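# Slide the server top cover shut and lock it

## Task

Push the server's top cover along until it is fully closed and latched; it latches when it reaches the closed position, either by being pushed firmly or while both of its release buttons are pressed down.

## Robot and tools

Robot: two arms, left_arm (at about +0.036, +0.296, 0 m) carrying a five-finger left hand and right_arm (at about +0.039, -0.291, 0 m) carrying a right hand. A camera stand sits behind them. Loose objects may occasionally get a brief shove from outside.

Frame: every reported pose uses the scene frame. Its origin is at table-top height, midway between the nominal arm bases; +x points out over the table, +z up, and left_arm is on the +y side (not tied to image left/right). Readings can be off by a few cm, more at long reach.

Hand point: a point fixed to the palm, 0.05 m in front of it and 0.15 m out from the wrist face. Its +z runs along the straight fingers, +y out of the palm, +x across the palm away from the thumb on the right hand (toward the thumb on the left hand). Straight fingertips end 0.06 to 0.07 m past the point along +z, about 0.06 m behind it along -y. A wrist bracket on the little-finger side juts out and can collide.

The 28-number row (all values in [-1, 1], always all 28 even if one arm is idle): left_arm dx, dy, dz, rx, ry, rz; left hand little, ring, middle, index, thumb_bend, thumb_turn, force_limit, speed; then the same 14 for right_arm. The six pose numbers are offsets, not poses: they are measured along scene axes from that arm's Hand target as it stood when the action or move began. 1.0 equals 0.6 m or 180 degrees; rx, ry, rz form a single rotation vector, turning about the Hand target's position. All six zero means go back to the current Hand target. Finger numbers are absolute targets: +1 open/straight, -1 curled; thumb_bend +1 straight, -1 fully bent; thumb_turn +1 beside the palm, -1 across in front of it. force_limit maps -1..+1 to about 0..10 N at the fingertip (0..15 N for the two thumb motors); speed rises linearly to full at +0.48 (full travel 0.49 s). There is no 'unchanged' code: to keep a hand as it is, resend the eight hand numbers of the last row actually run for it, or, if none yet, its hand_measured six values plus hand_force_limit and hand_speed. For a soft grip close at speed -0.94 or below. To loosen, send targets more open than hand_measured; to squeeze harder, raise force_limit and send a more-closed target.

Tools:
- execute_actions(actions, cameras): actions is a list of actions; each action is up to 15 rows, one per 1/30 s step, lasting 0.5 s, a short one repeating its last row. Each row in an action counts from that action's start, so repeating an offset keeps moving further. An empty list returns camera images. cameras: list of names, ["all"], or [].
- move(target, speed, blend, blocking, cameras): target is one row or a list of up to 15 rows; every row's offsets count from the Hand targets at the move's start, not from the previous row. Straight paths, all ending together, 0.5 s minimum, cut at 10 s. speed is m/s, 0.002 to 4.3, default 0.25 (turns up to twice that in rad/s), one value or one per target. blend in m rounds corners (0 = stop at each). blocking=false returns after about 0.5 s while it continues. Moves do not avoid obstacles or the other arm.
- wait(seconds 0 to 10): arms hold last command; a running move continues.
- stop(): brakes the running move.
- zoom_image(camera, region [x0, y0, x1, y1] in pixels, at most 504 by 504) on the newest images.
- show_instructions(): shows the reference pages.
- finished_scene(scene=1): ends the scene for good; the cover must stay locked without the robot.

Cameras: cam_head_left, cam_head_right, cam_high, cam_low, cam_left_wrist, cam_right_wrist, each 896x504.

Results: per arm end_effector_position (m) and end_effector_quat_wxyz, Hand target (the commanded pose after clipping, base for the next offsets), joint positions/velocities/torques, motor temperatures, and per hand hand_measured, hand_stopped_by (moving, target, force, stalled, fault), hand_load_n (positive when something pushes a finger open), hand_force_limit, hand_speed. Action calls also list hand-point positions at some steps. A move adds a 'move:' line: done, off_target, moving, held or fault, plus limits (paced = pose clipped, held = steps withheld). done means within 10 mm and 2 degrees; it says nothing about contact.

Behaviour to expect: the hand rests 1 to 3 cm (sometimes 5) short of its command, usually low; a fresh action, even all zeros, re-requests the target, and if it is still short, send the missing offset. Orientation is clipped to 40 degrees from the current one per step. An arm blocked by something keeps pushing until commanded back past its hand point. Keep paths away from each arm's own base. Thinking time lets the scene run.

Avoid: things leaving the table, fast impacts on the server or fixed objects, very hard pushes, arms touching or a hand gripping the other's fingers, heavy finger loads, releasing moving parts, and long stretched or straining poses, which heat motors (MOTOR HOT at 85 °C, arm drops at 100 °C for 30 to 60 s). Approach the cover slowly, push it closed with moderate force, then back off.

Each tool is called as name(argument=value, ...), one argument or row to a line, values as JSON.

Reference images:

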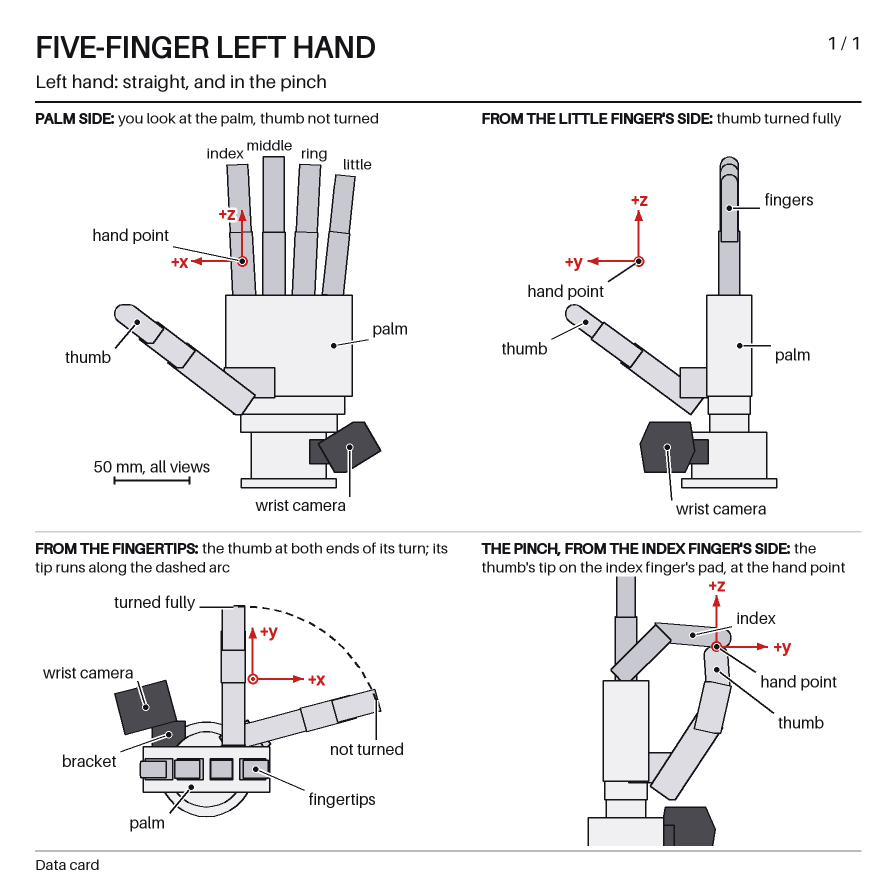

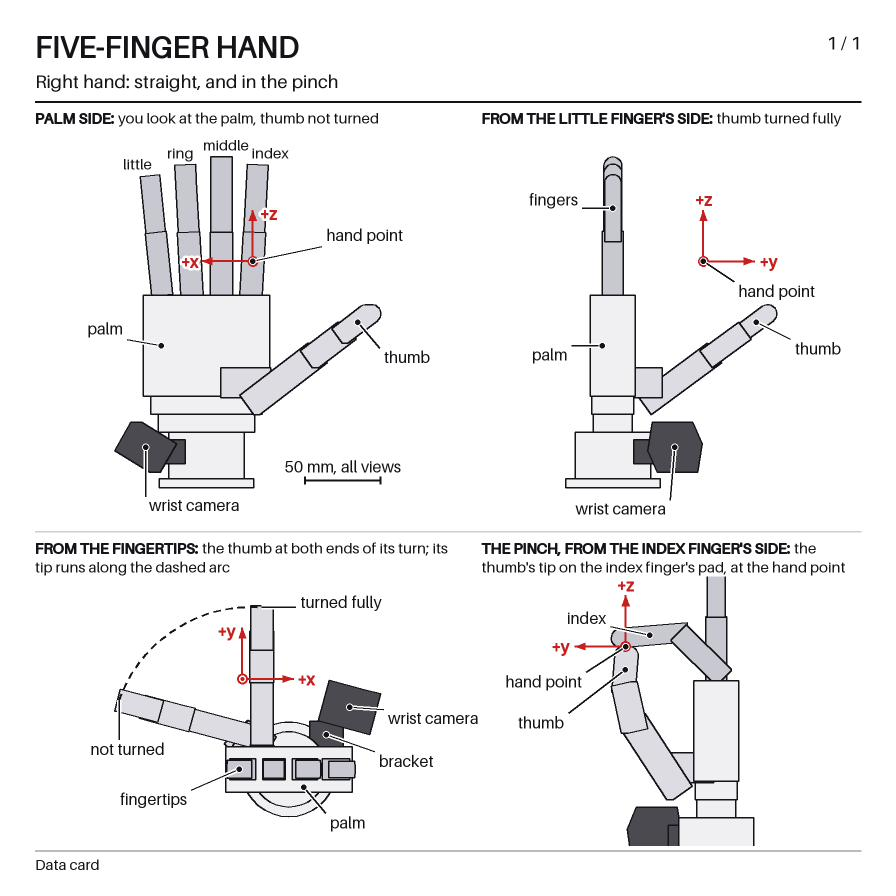

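## Session

execute_actions(
  actions=[],
)

Scene clock: 0.00 s.
left_arm: end_effector_position=(+0.3527, -0.1722, +0.1967) hand_measured=(+1.000, +1.000, +1.000, +1.000, +1.000, +1.000) hand_load_n=(+0.0, +0.0, +0.0, +0.0, +0.0, +0.0) hand_stopped_by=(target, target, target, target, target, target) hand_force_limit=0.00 hand_speed=-0.80 end_effector_quat_wxyz=(+0.131, -0.389, +0.714, -0.568) | right_arm: end_effector_position=(+0.2129, -0.4046, +0.1691) hand_measured=(+1.000, +1.000, +1.000, +1.000, +1.000, +1.000) hand_load_n=(+0.0, +0.0, +0.0, +0.0, +0.0, +0.0) hand_stopped_by=(target, target, target, target, target, target) hand_force_limit=0.00 hand_speed=-0.80 end_effector_quat_wxyz=(+0.014, +0.408, +0.912, +0.043)
Joint positions: left_arm=[-0.922 1.306 0.804 0.174 -0.066 -0.294] | right_arm=[-0.998 0.758 0.735 -1.569 -0.087 1.437]
Joint velocities: within noise
Joint torques (N m): no reading
Motor temperatures (°C): left_arm=[33 27 30 28 25 24] | right_arm=[29 25 29 30 26 26]
Heat: left arm: hottest waist 33 °C; right arm: hottest wrist pitch 30 °C.
Hand target: left_arm +0.3570, -0.1778, +0.2066; +0.133, -0.386, +0.709, -0.575 | right_arm +0.2162, -0.4093, +0.1776; +0.023, +0.407, +0.912, +0.037

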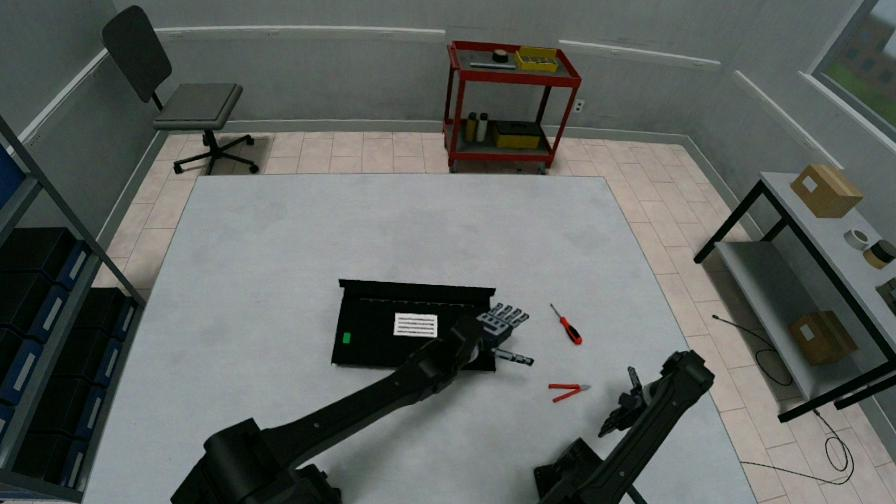

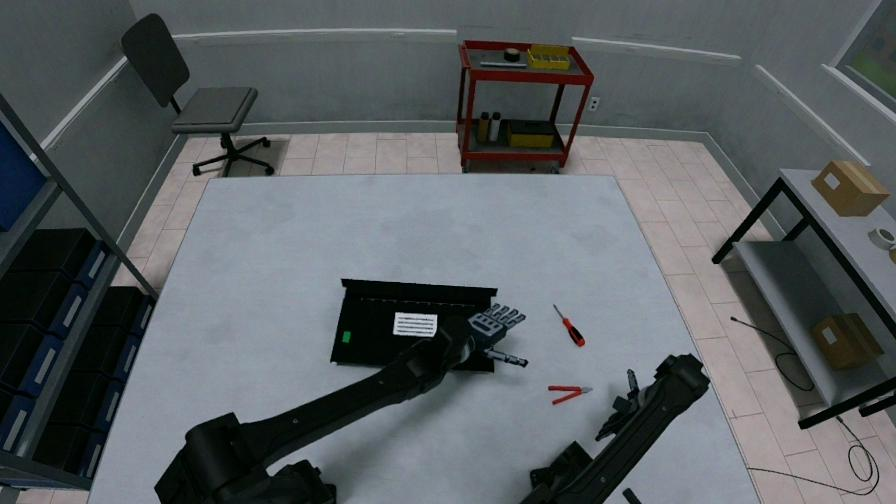

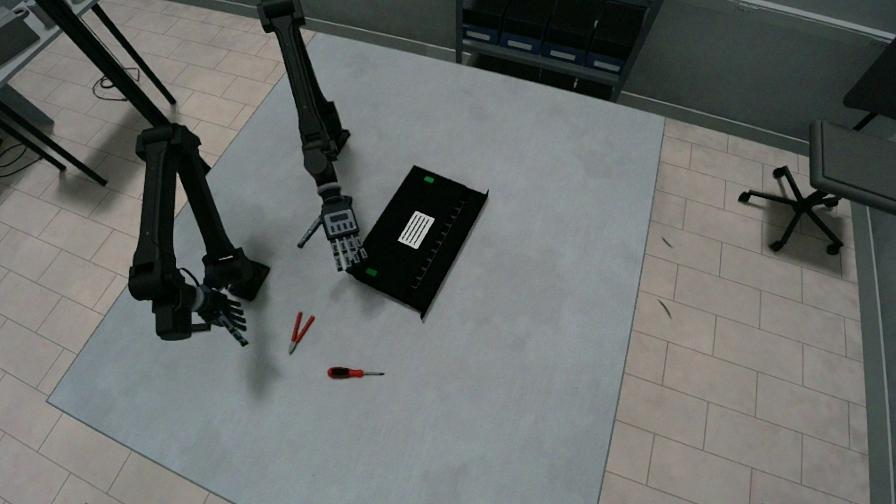

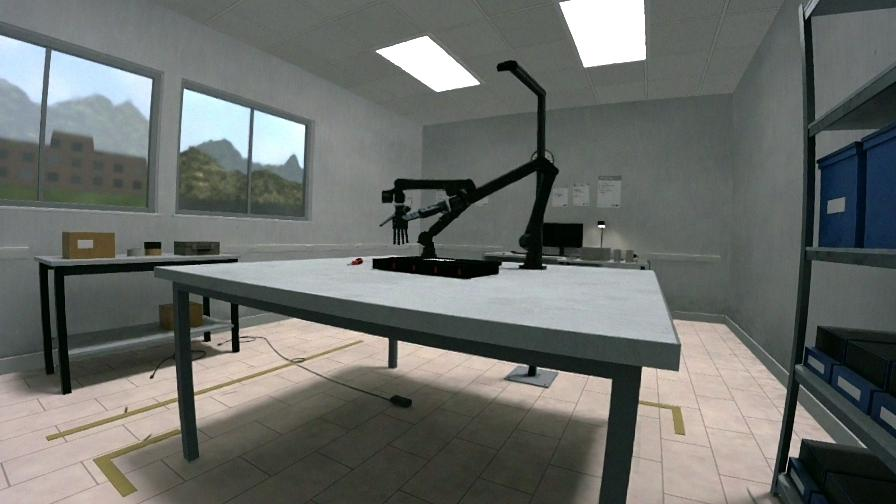

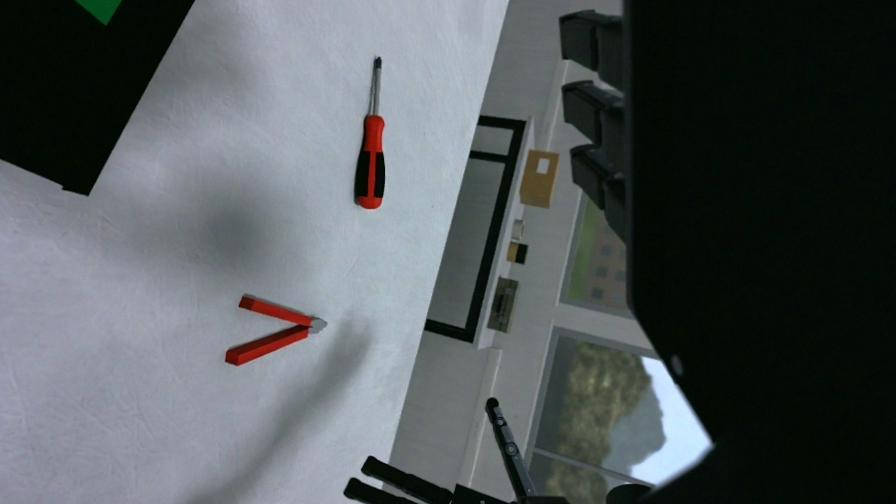

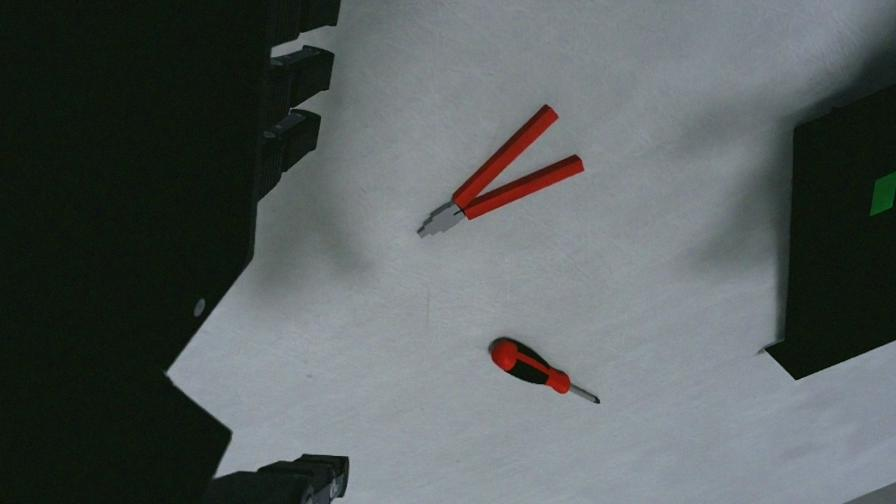

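zoom_image(
  camera="cam_high",
  region=[330, 150, 510, 330],
)

zoom_image(
  camera="cam_head_left",
  region=[310, 260, 550, 400],
)

zoom_image(
  camera="cam_low",
  region=[350, 230, 530, 300],
)

Scaled by 2.800 from the camera's 896x504 image, which has a finer 1280x720 frame.

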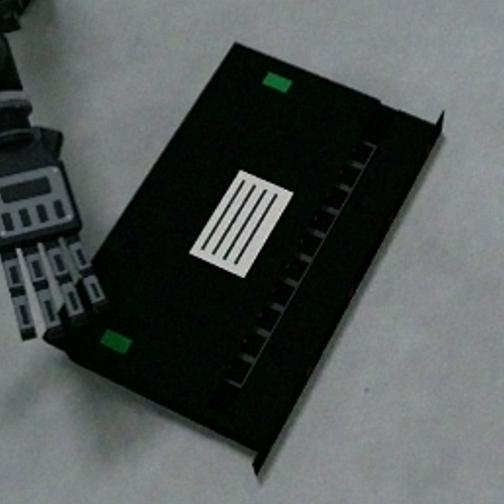

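Scaled by 2.100 from the camera's 896x504 image, which has a finer 1280x720 frame.

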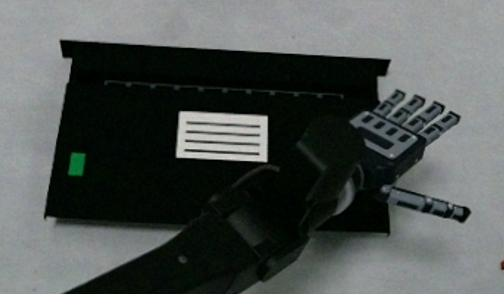

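Scaled by 2.800 from the camera's 896x504 image, which has a finer 1280x720 frame.

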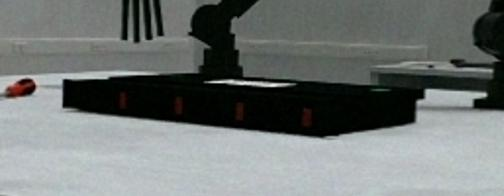

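move(
  target=[
    [-0.17, 0.47, 0.2, 0,0,0, 1,1,1,1,1,1,0,-0.8, 0,0,0.1,0,0,0,1,1,1,1,1,1,0,-0.8],
  ],
  speed=0.35,
  cameras=["all"],
)

Scene clock: 22.00 s.
left_arm: end_effector_position=(+0.2525, +0.1026, +0.3029) hand_measured=(+1.000, +1.000, +1.000, +1.000, +1.000, +1.000) hand_load_n=(+0.5, +0.0, +0.0, +0.0, +0.0, +0.0) hand_stopped_by=(target, target, target, target, target, target) hand_force_limit=0.00 hand_speed=-0.80 end_effector_quat_wxyz=(+0.118, -0.398, +0.711, -0.567) | right_arm: end_effector_position=(+0.2134, -0.4025, +0.2141) hand_measured=(+1.000, +1.000, +1.000, +1.000, +1.000, +1.000) hand_load_n=(+0.0, +0.0, +0.0, +0.0, +0.0, +0.0) hand_stopped_by=(target, target, target, target, target, target) hand_force_limit=0.00 hand_speed=-0.80 end_effector_quat_wxyz=(+0.028, +0.406, +0.913, +0.039)
Joint positions: left_arm=[-0.248 0.436 0.672 -0.638 0.576 -0.078] | right_arm=[-0.998 0.736 0.841 -1.669 -0.095 1.434]
Joint torques (N m): left_arm=[-0.32 1.2 14.94 1.36 0.4 0.17] | right_arm=[-2.08 0.38 10.51 0.03 -0.42 -0.18]
Motor temperatures (°C): left_arm=[33 28 35 28 25 24] | right_arm=[29 25 33 29 26 26]
Heat: left arm: hottest elbow 35 °C; right arm: hottest elbow 33 °C.
Hand target: left_arm +0.2550, +0.1042, +0.3268; +0.133, -0.386, +0.709, -0.575 | right_arm +0.2162, -0.4093, +0.2376; +0.023, +0.407, +0.912, +0.037
Off the commanded pose: left_arm 0.024 m, 2 deg | right_arm 0.025 m, 1 deg.
joint sent to its limit (right arm) — joint 4 (wrist pitch), lower limit. The joint targets are off in orientation, not in position.
move: off_target (left_arm, right_arm)

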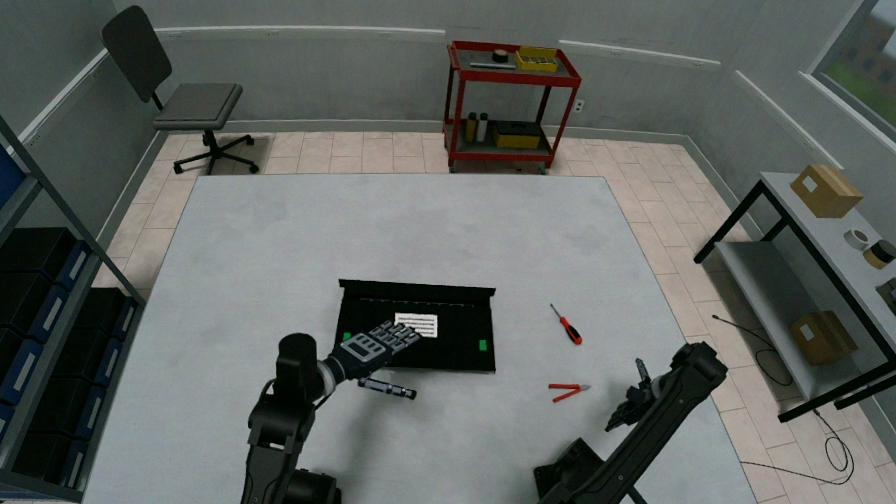

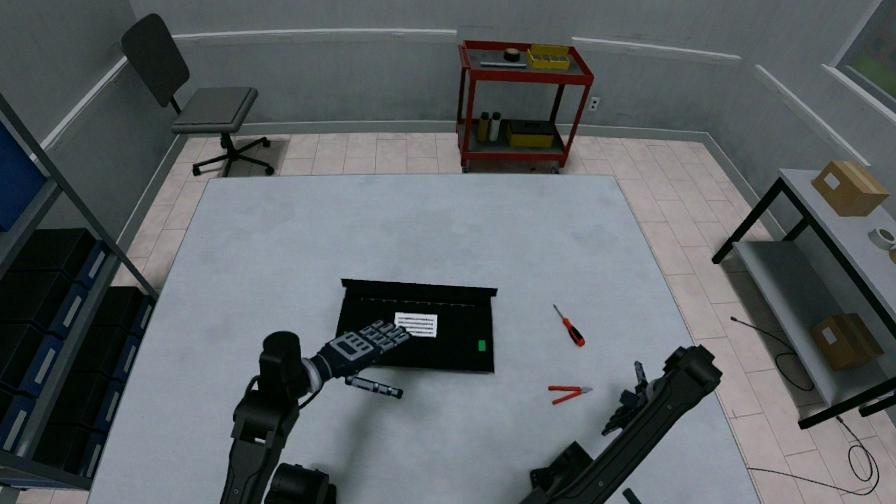

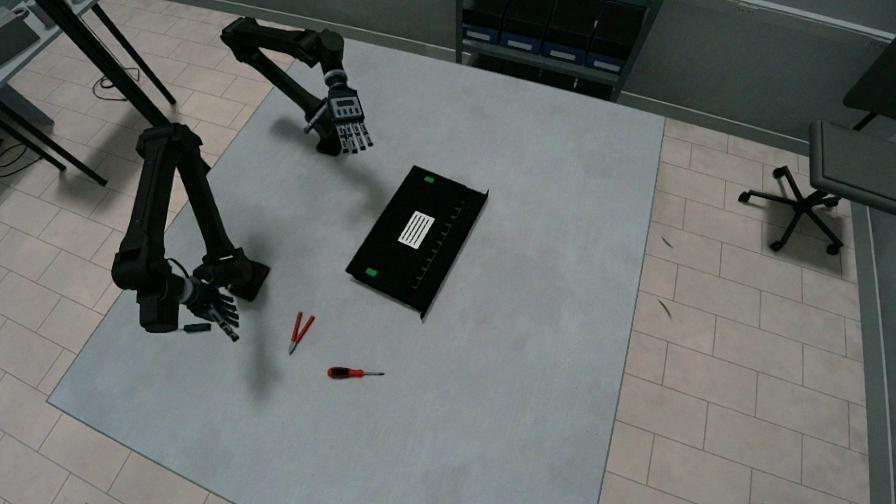

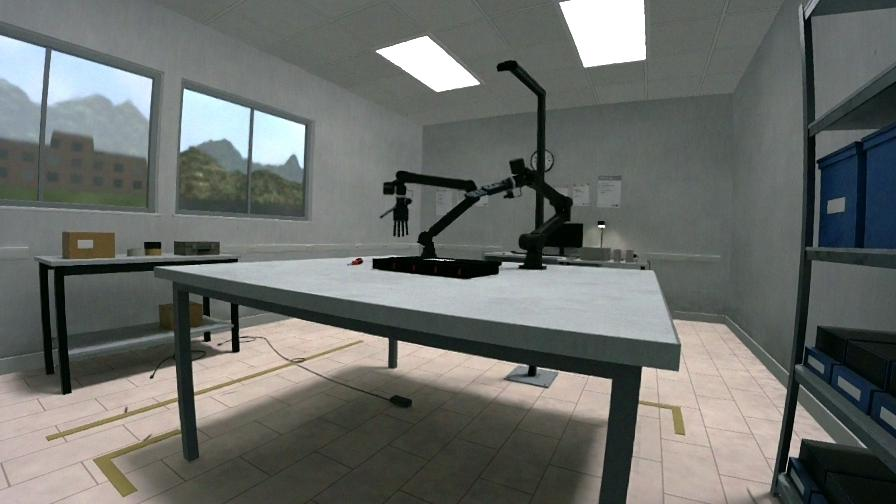

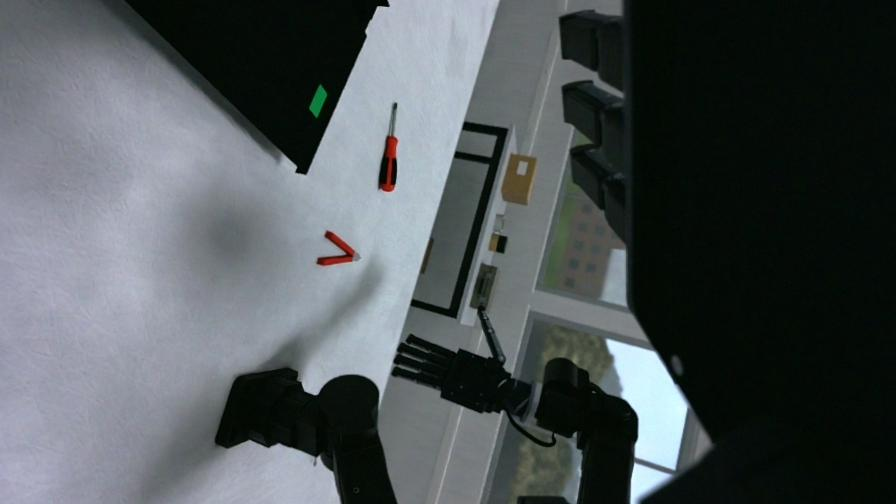

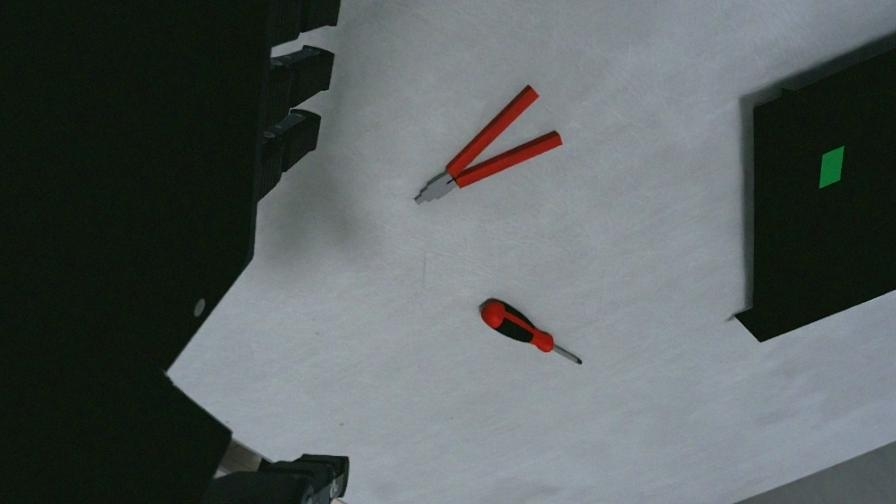

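zoom_image(
  camera="cam_high",
  region=[340, 160, 500, 325],
)

zoom_image(
  camera="cam_right_wrist",
  region=[700, 0, 896, 360],
)

zoom_image(
  camera="cam_head_left",
  region=[320, 270, 510, 390],
)

zoom_image(
  camera="cam_left_wrist",
  region=[100, 0, 400, 200],
)

Scaled by 3.055 from the camera's 896x504 image, which has a finer 1280x720 frame.

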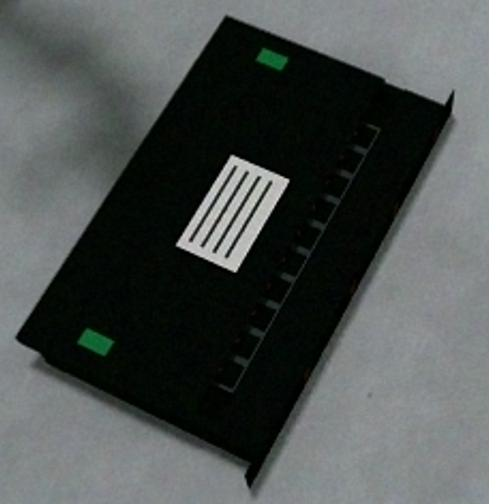

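Scaled by 1.400 from the camera's 896x504 image, which has a finer 1280x720 frame.

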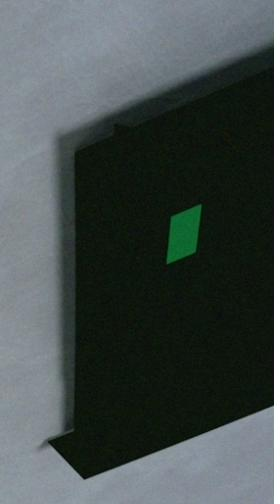

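Scaled by 2.653 from the camera's 896x504 image, which has a finer 1280x720 frame.

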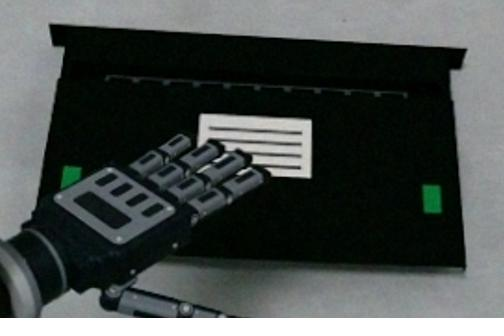

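Scaled by 1.680 from the camera's 896x504 image, which has a finer 1280x720 frame.

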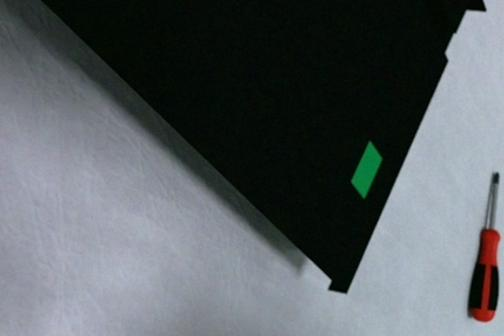

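move(
  target=[
    [-0.19, 0.08, -0.2, 0.2157, 0.3454, 0.1576, -1,-1,-1,-1,1,-0.9,-0.3,0, -0.1,0.35,0,-0.035,-0.008,0.7665, -1,-1,-1,-1,1,-0.9,-0.3,0],
  ],
  speed=0.6,
  cameras=["all"],
)

Scene clock: 68.10 s.
left_arm: end_effector_position=(+0.1386, +0.1564, +0.1973) hand_measured=(-1.000, -1.000, -1.000, -1.000, +1.000, -0.900) hand_load_n=(+0.0, +0.0, +0.0, +0.0, +0.0, +0.0) hand_stopped_by=(target, target, target, target, target, target) hand_force_limit=-0.30 hand_speed=0.00 end_effector_quat_wxyz=(+0.003, +0.707, -0.707, -0.007) | right_arm: end_effector_position=(+0.1482, -0.2014, +0.2185) hand_measured=(-1.000, -1.000, -1.000, -1.000, +1.000, -0.900) hand_load_n=(+0.0, +0.0, +0.0, +0.0, +0.0, +0.0) hand_stopped_by=(target, target, target, target, target, target) hand_force_limit=-0.30 hand_speed=0.00 end_effector_quat_wxyz=(-0.014, +0.704, -0.710, -0.003)
Joint positions: left_arm=[-0.589 0.834 0.855 -1.606 0.003 -0.582] | right_arm=[0.288 0.76 0.881 -1.67 -0.018 0.321]
Joint torques (N m): left_arm=[-2.02 -1.73 11.59 0.09 0.05 -0.1] | right_arm=[-0.56 1.14 10.59 0.06 -0.11 -0.18]
Motor temperatures (°C): left_arm=[32 27 45 28 25 24] | right_arm=[29 25 38 29 26 26]
Heat: left arm: hottest elbow 45 °C; right arm: hottest elbow 38 °C.
Hand target: left_arm +0.1410, +0.1522, +0.2068; +0.000, +0.708, -0.707, -0.001 | right_arm +0.1561, -0.1992, +0.2376; +0.000, +0.707, -0.707, +0.000
Off the commanded pose: left_arm 0.011 m, 1 deg | right_arm 0.021 m, 2 deg.
joint sent to its limit (right arm) — joint 4 (wrist pitch), lower limit. The joint targets are off in orientation, not in position.
move: off_target (left_arm, right_arm)

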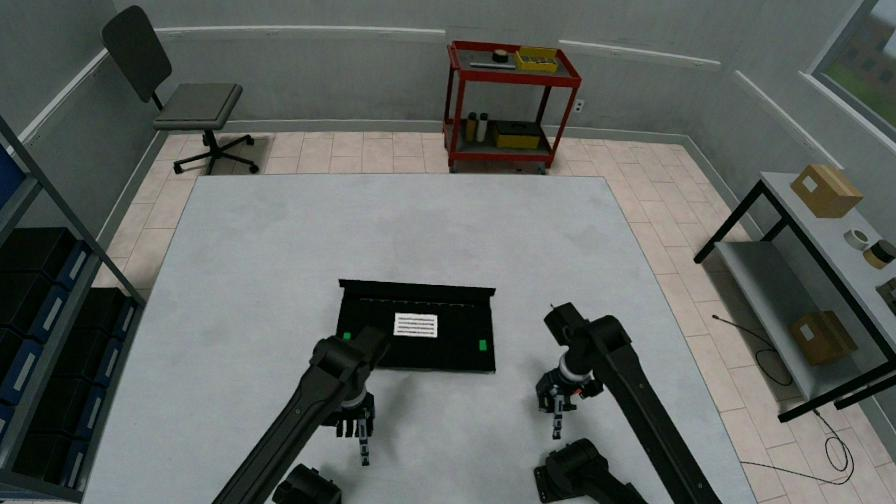

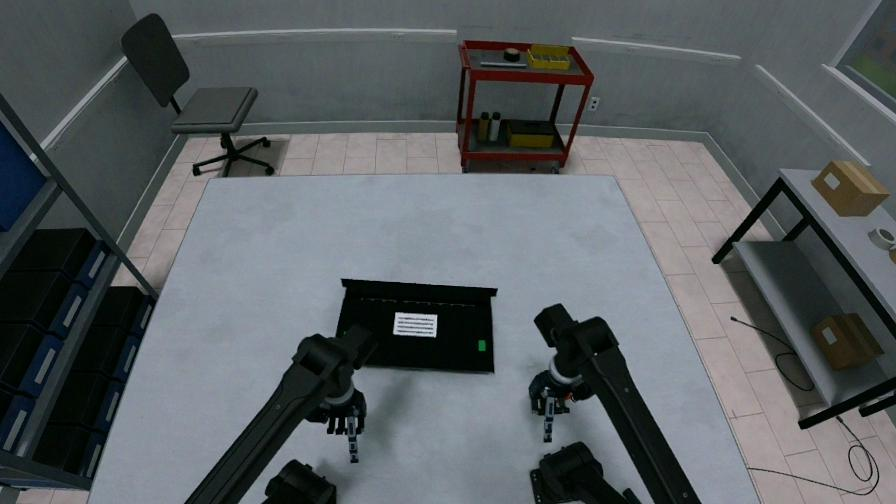

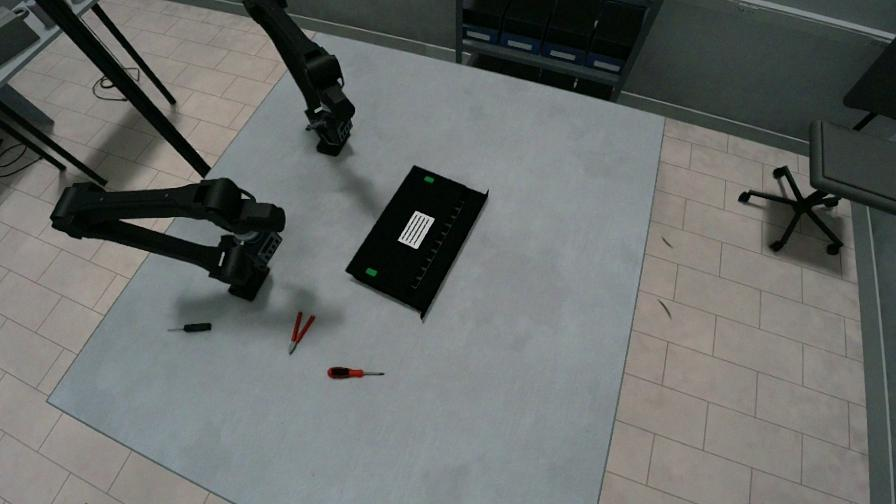

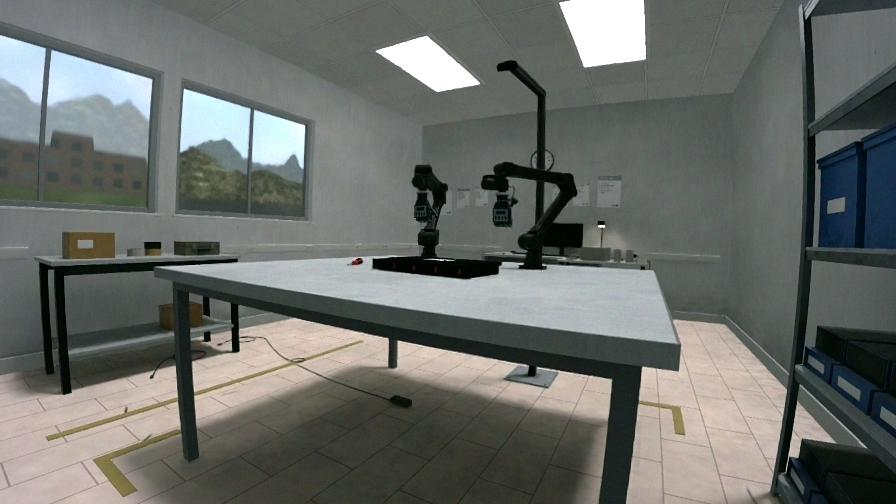

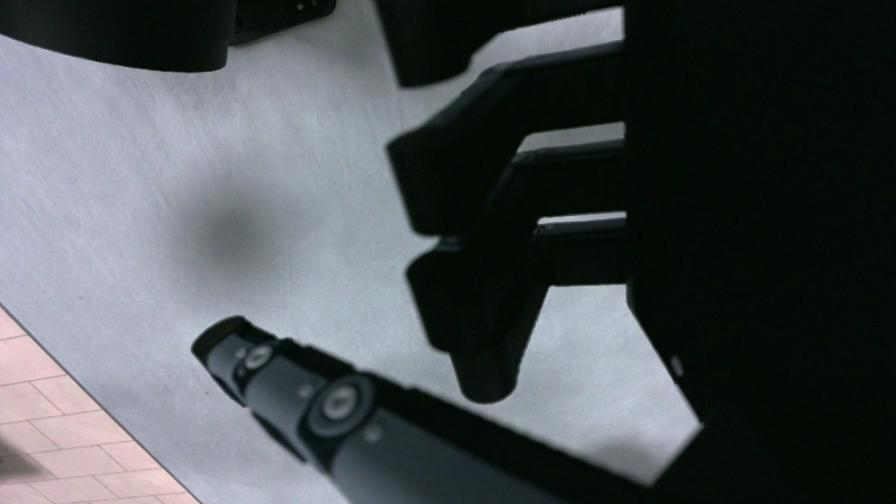

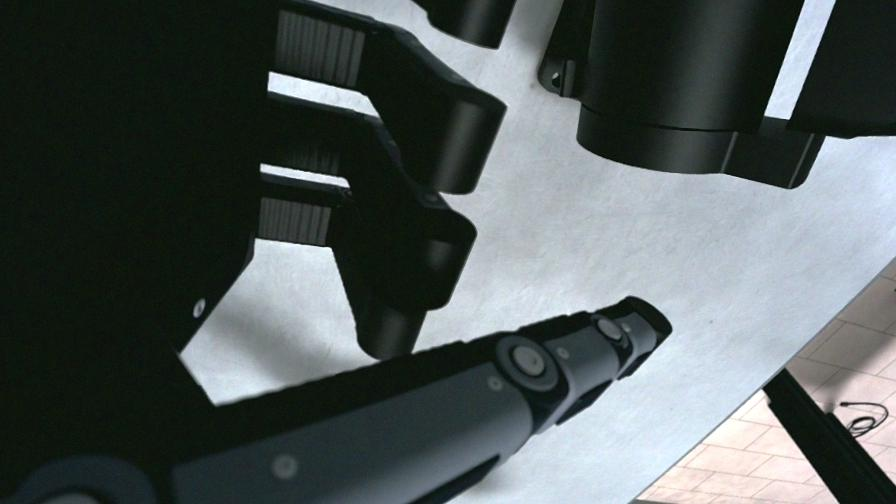

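move(
  target=[
    [0.135,0.055,-0.245,0,0,-0.039, -1,-1,-1,-1,1,-0.9,-0.3,0, 0.073,0.343,-0.297,0,0,-0.039, -1,-1,-1,-1,1,-0.9,-0.3,0],
  ],
  speed=0.35,
  cameras=["all"],
)

Scene clock: 140.53 s.
left_arm: end_effector_position=(+0.2195, +0.1834, +0.0612) hand_measured=(-1.000, -1.000, -1.000, -1.000, +1.000, -0.900) hand_load_n=(+0.0, +0.0, +0.0, +0.0, +0.0, +0.0) hand_stopped_by=(target, target, target, target, target, target) hand_force_limit=-0.30 hand_speed=0.00 end_effector_quat_wxyz=(-0.002, -0.664, +0.747, +0.006) | right_arm: end_effector_position=(+0.1896, -0.0088, +0.0479) hand_measured=(-1.000, -1.000, -1.000, -1.000, +1.000, -0.900) hand_load_n=(+0.0, +0.0, +0.0, +0.0, +0.0, +0.0) hand_stopped_by=(target, target, target, target, target, target) hand_force_limit=-0.30 hand_speed=0.00 end_effector_quat_wxyz=(-0.024, -0.664, +0.748, -0.002)
Joint positions: left_arm=[-0.352 1.141 0.667 -1.108 -0.003 -0.227] | right_arm=[0.842 1.356 0.806 -1.069 -0.004 0.985]
Joint torques (N m): left_arm=[0.15 -4.95 8.05 0.91 0.18 0.13] | right_arm=[-0.21 -7.71 8.06 0.64 -0.13 0.02]
Heat: left arm: hottest elbow 42 °C; right arm: hottest elbow 41 °C.
Hand target: left_arm +0.2220, +0.1852, +0.0598; +0.000, -0.663, +0.749, +0.001 | right_arm +0.2000, +0.0065, +0.0594; +0.000, -0.662, +0.749, +0.000
Off the commanded pose: left_arm 0.003 m, 1 deg | right_arm 0.022 m, 3 deg.
move: off_target (right_arm)

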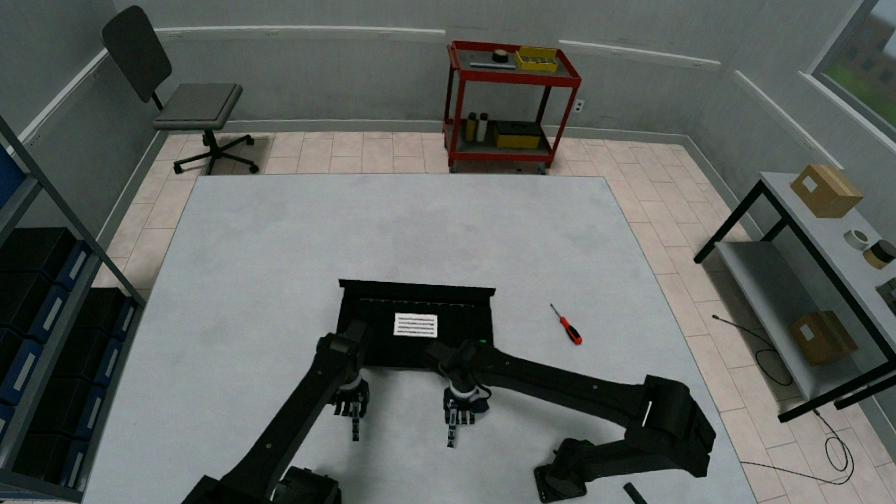

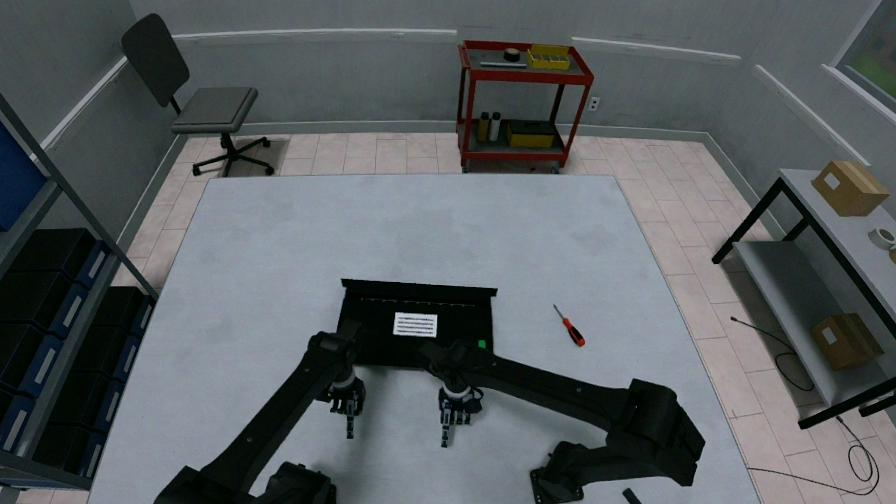

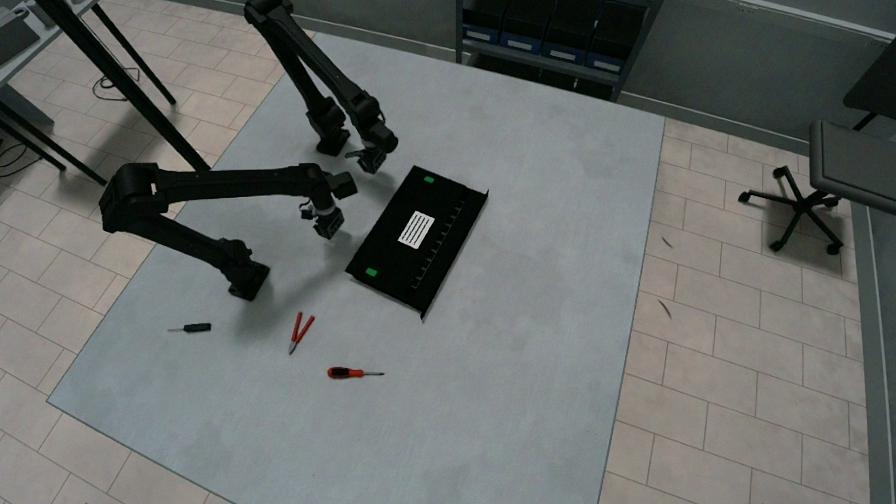

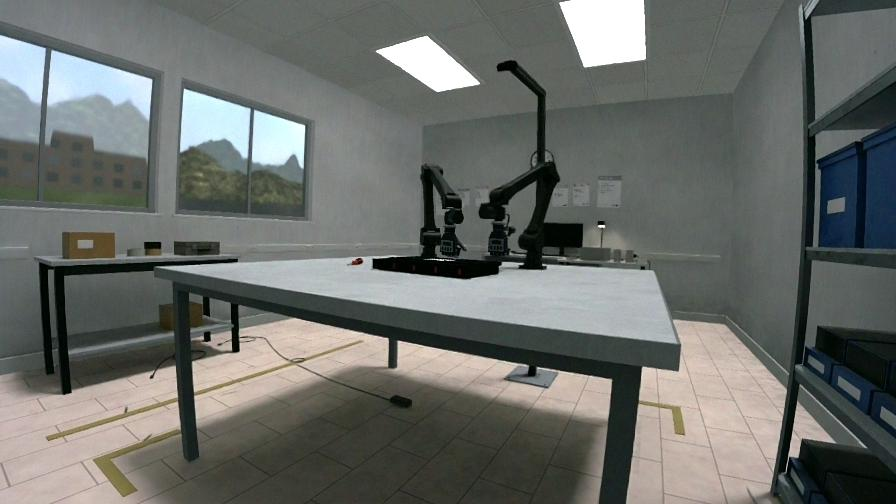

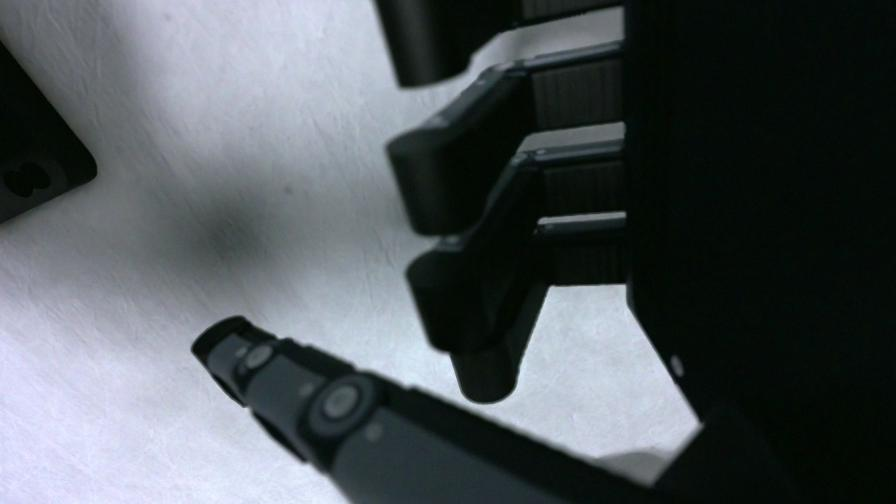

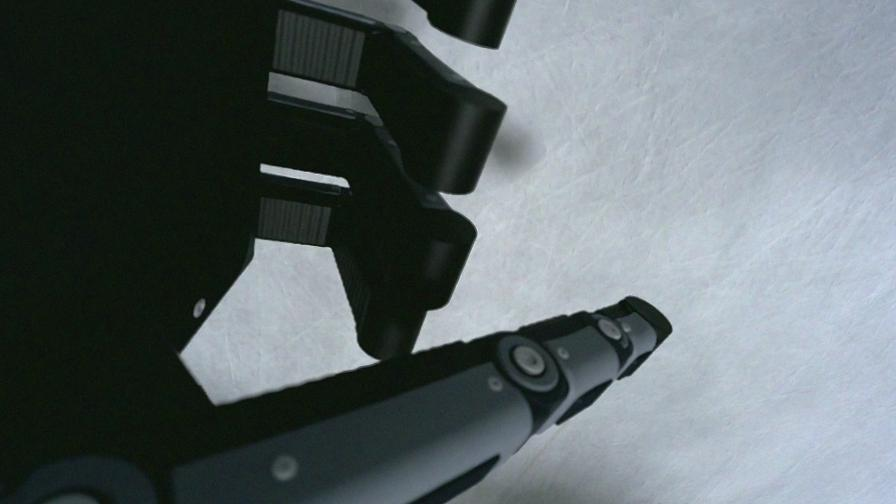

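zoom_image(
  camera="cam_high",
  region=[280, 120, 440, 300],
)

zoom_image(
  camera="cam_low",
  region=[370, 150, 560, 290],
)

zoom_image(
  camera="cam_head_left",
  region=[320, 330, 500, 460],
)

Scaled by 2.800 from the camera's 896x504 image, which has a finer 1280x720 frame.

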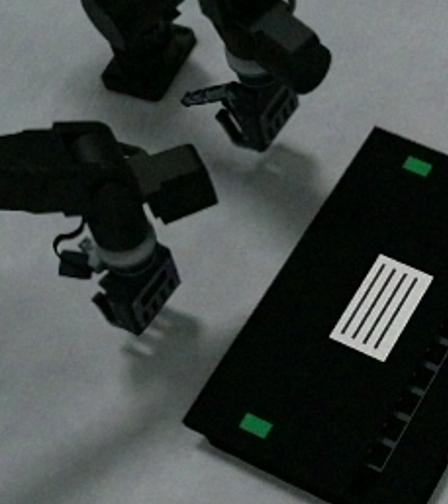

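Scaled by 2.653 from the camera's 896x504 image, which has a finer 1280x720 frame.

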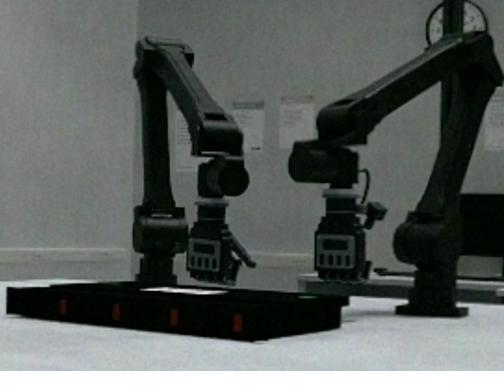

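Scaled by 2.800 from the camera's 896x504 image, which has a finer 1280x720 frame.

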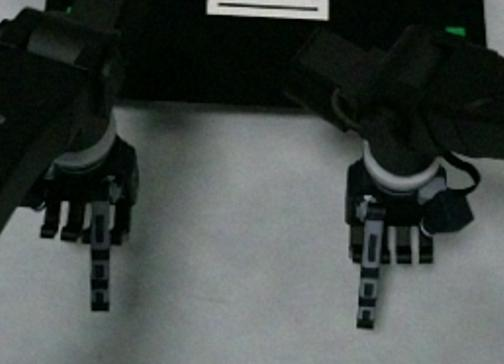

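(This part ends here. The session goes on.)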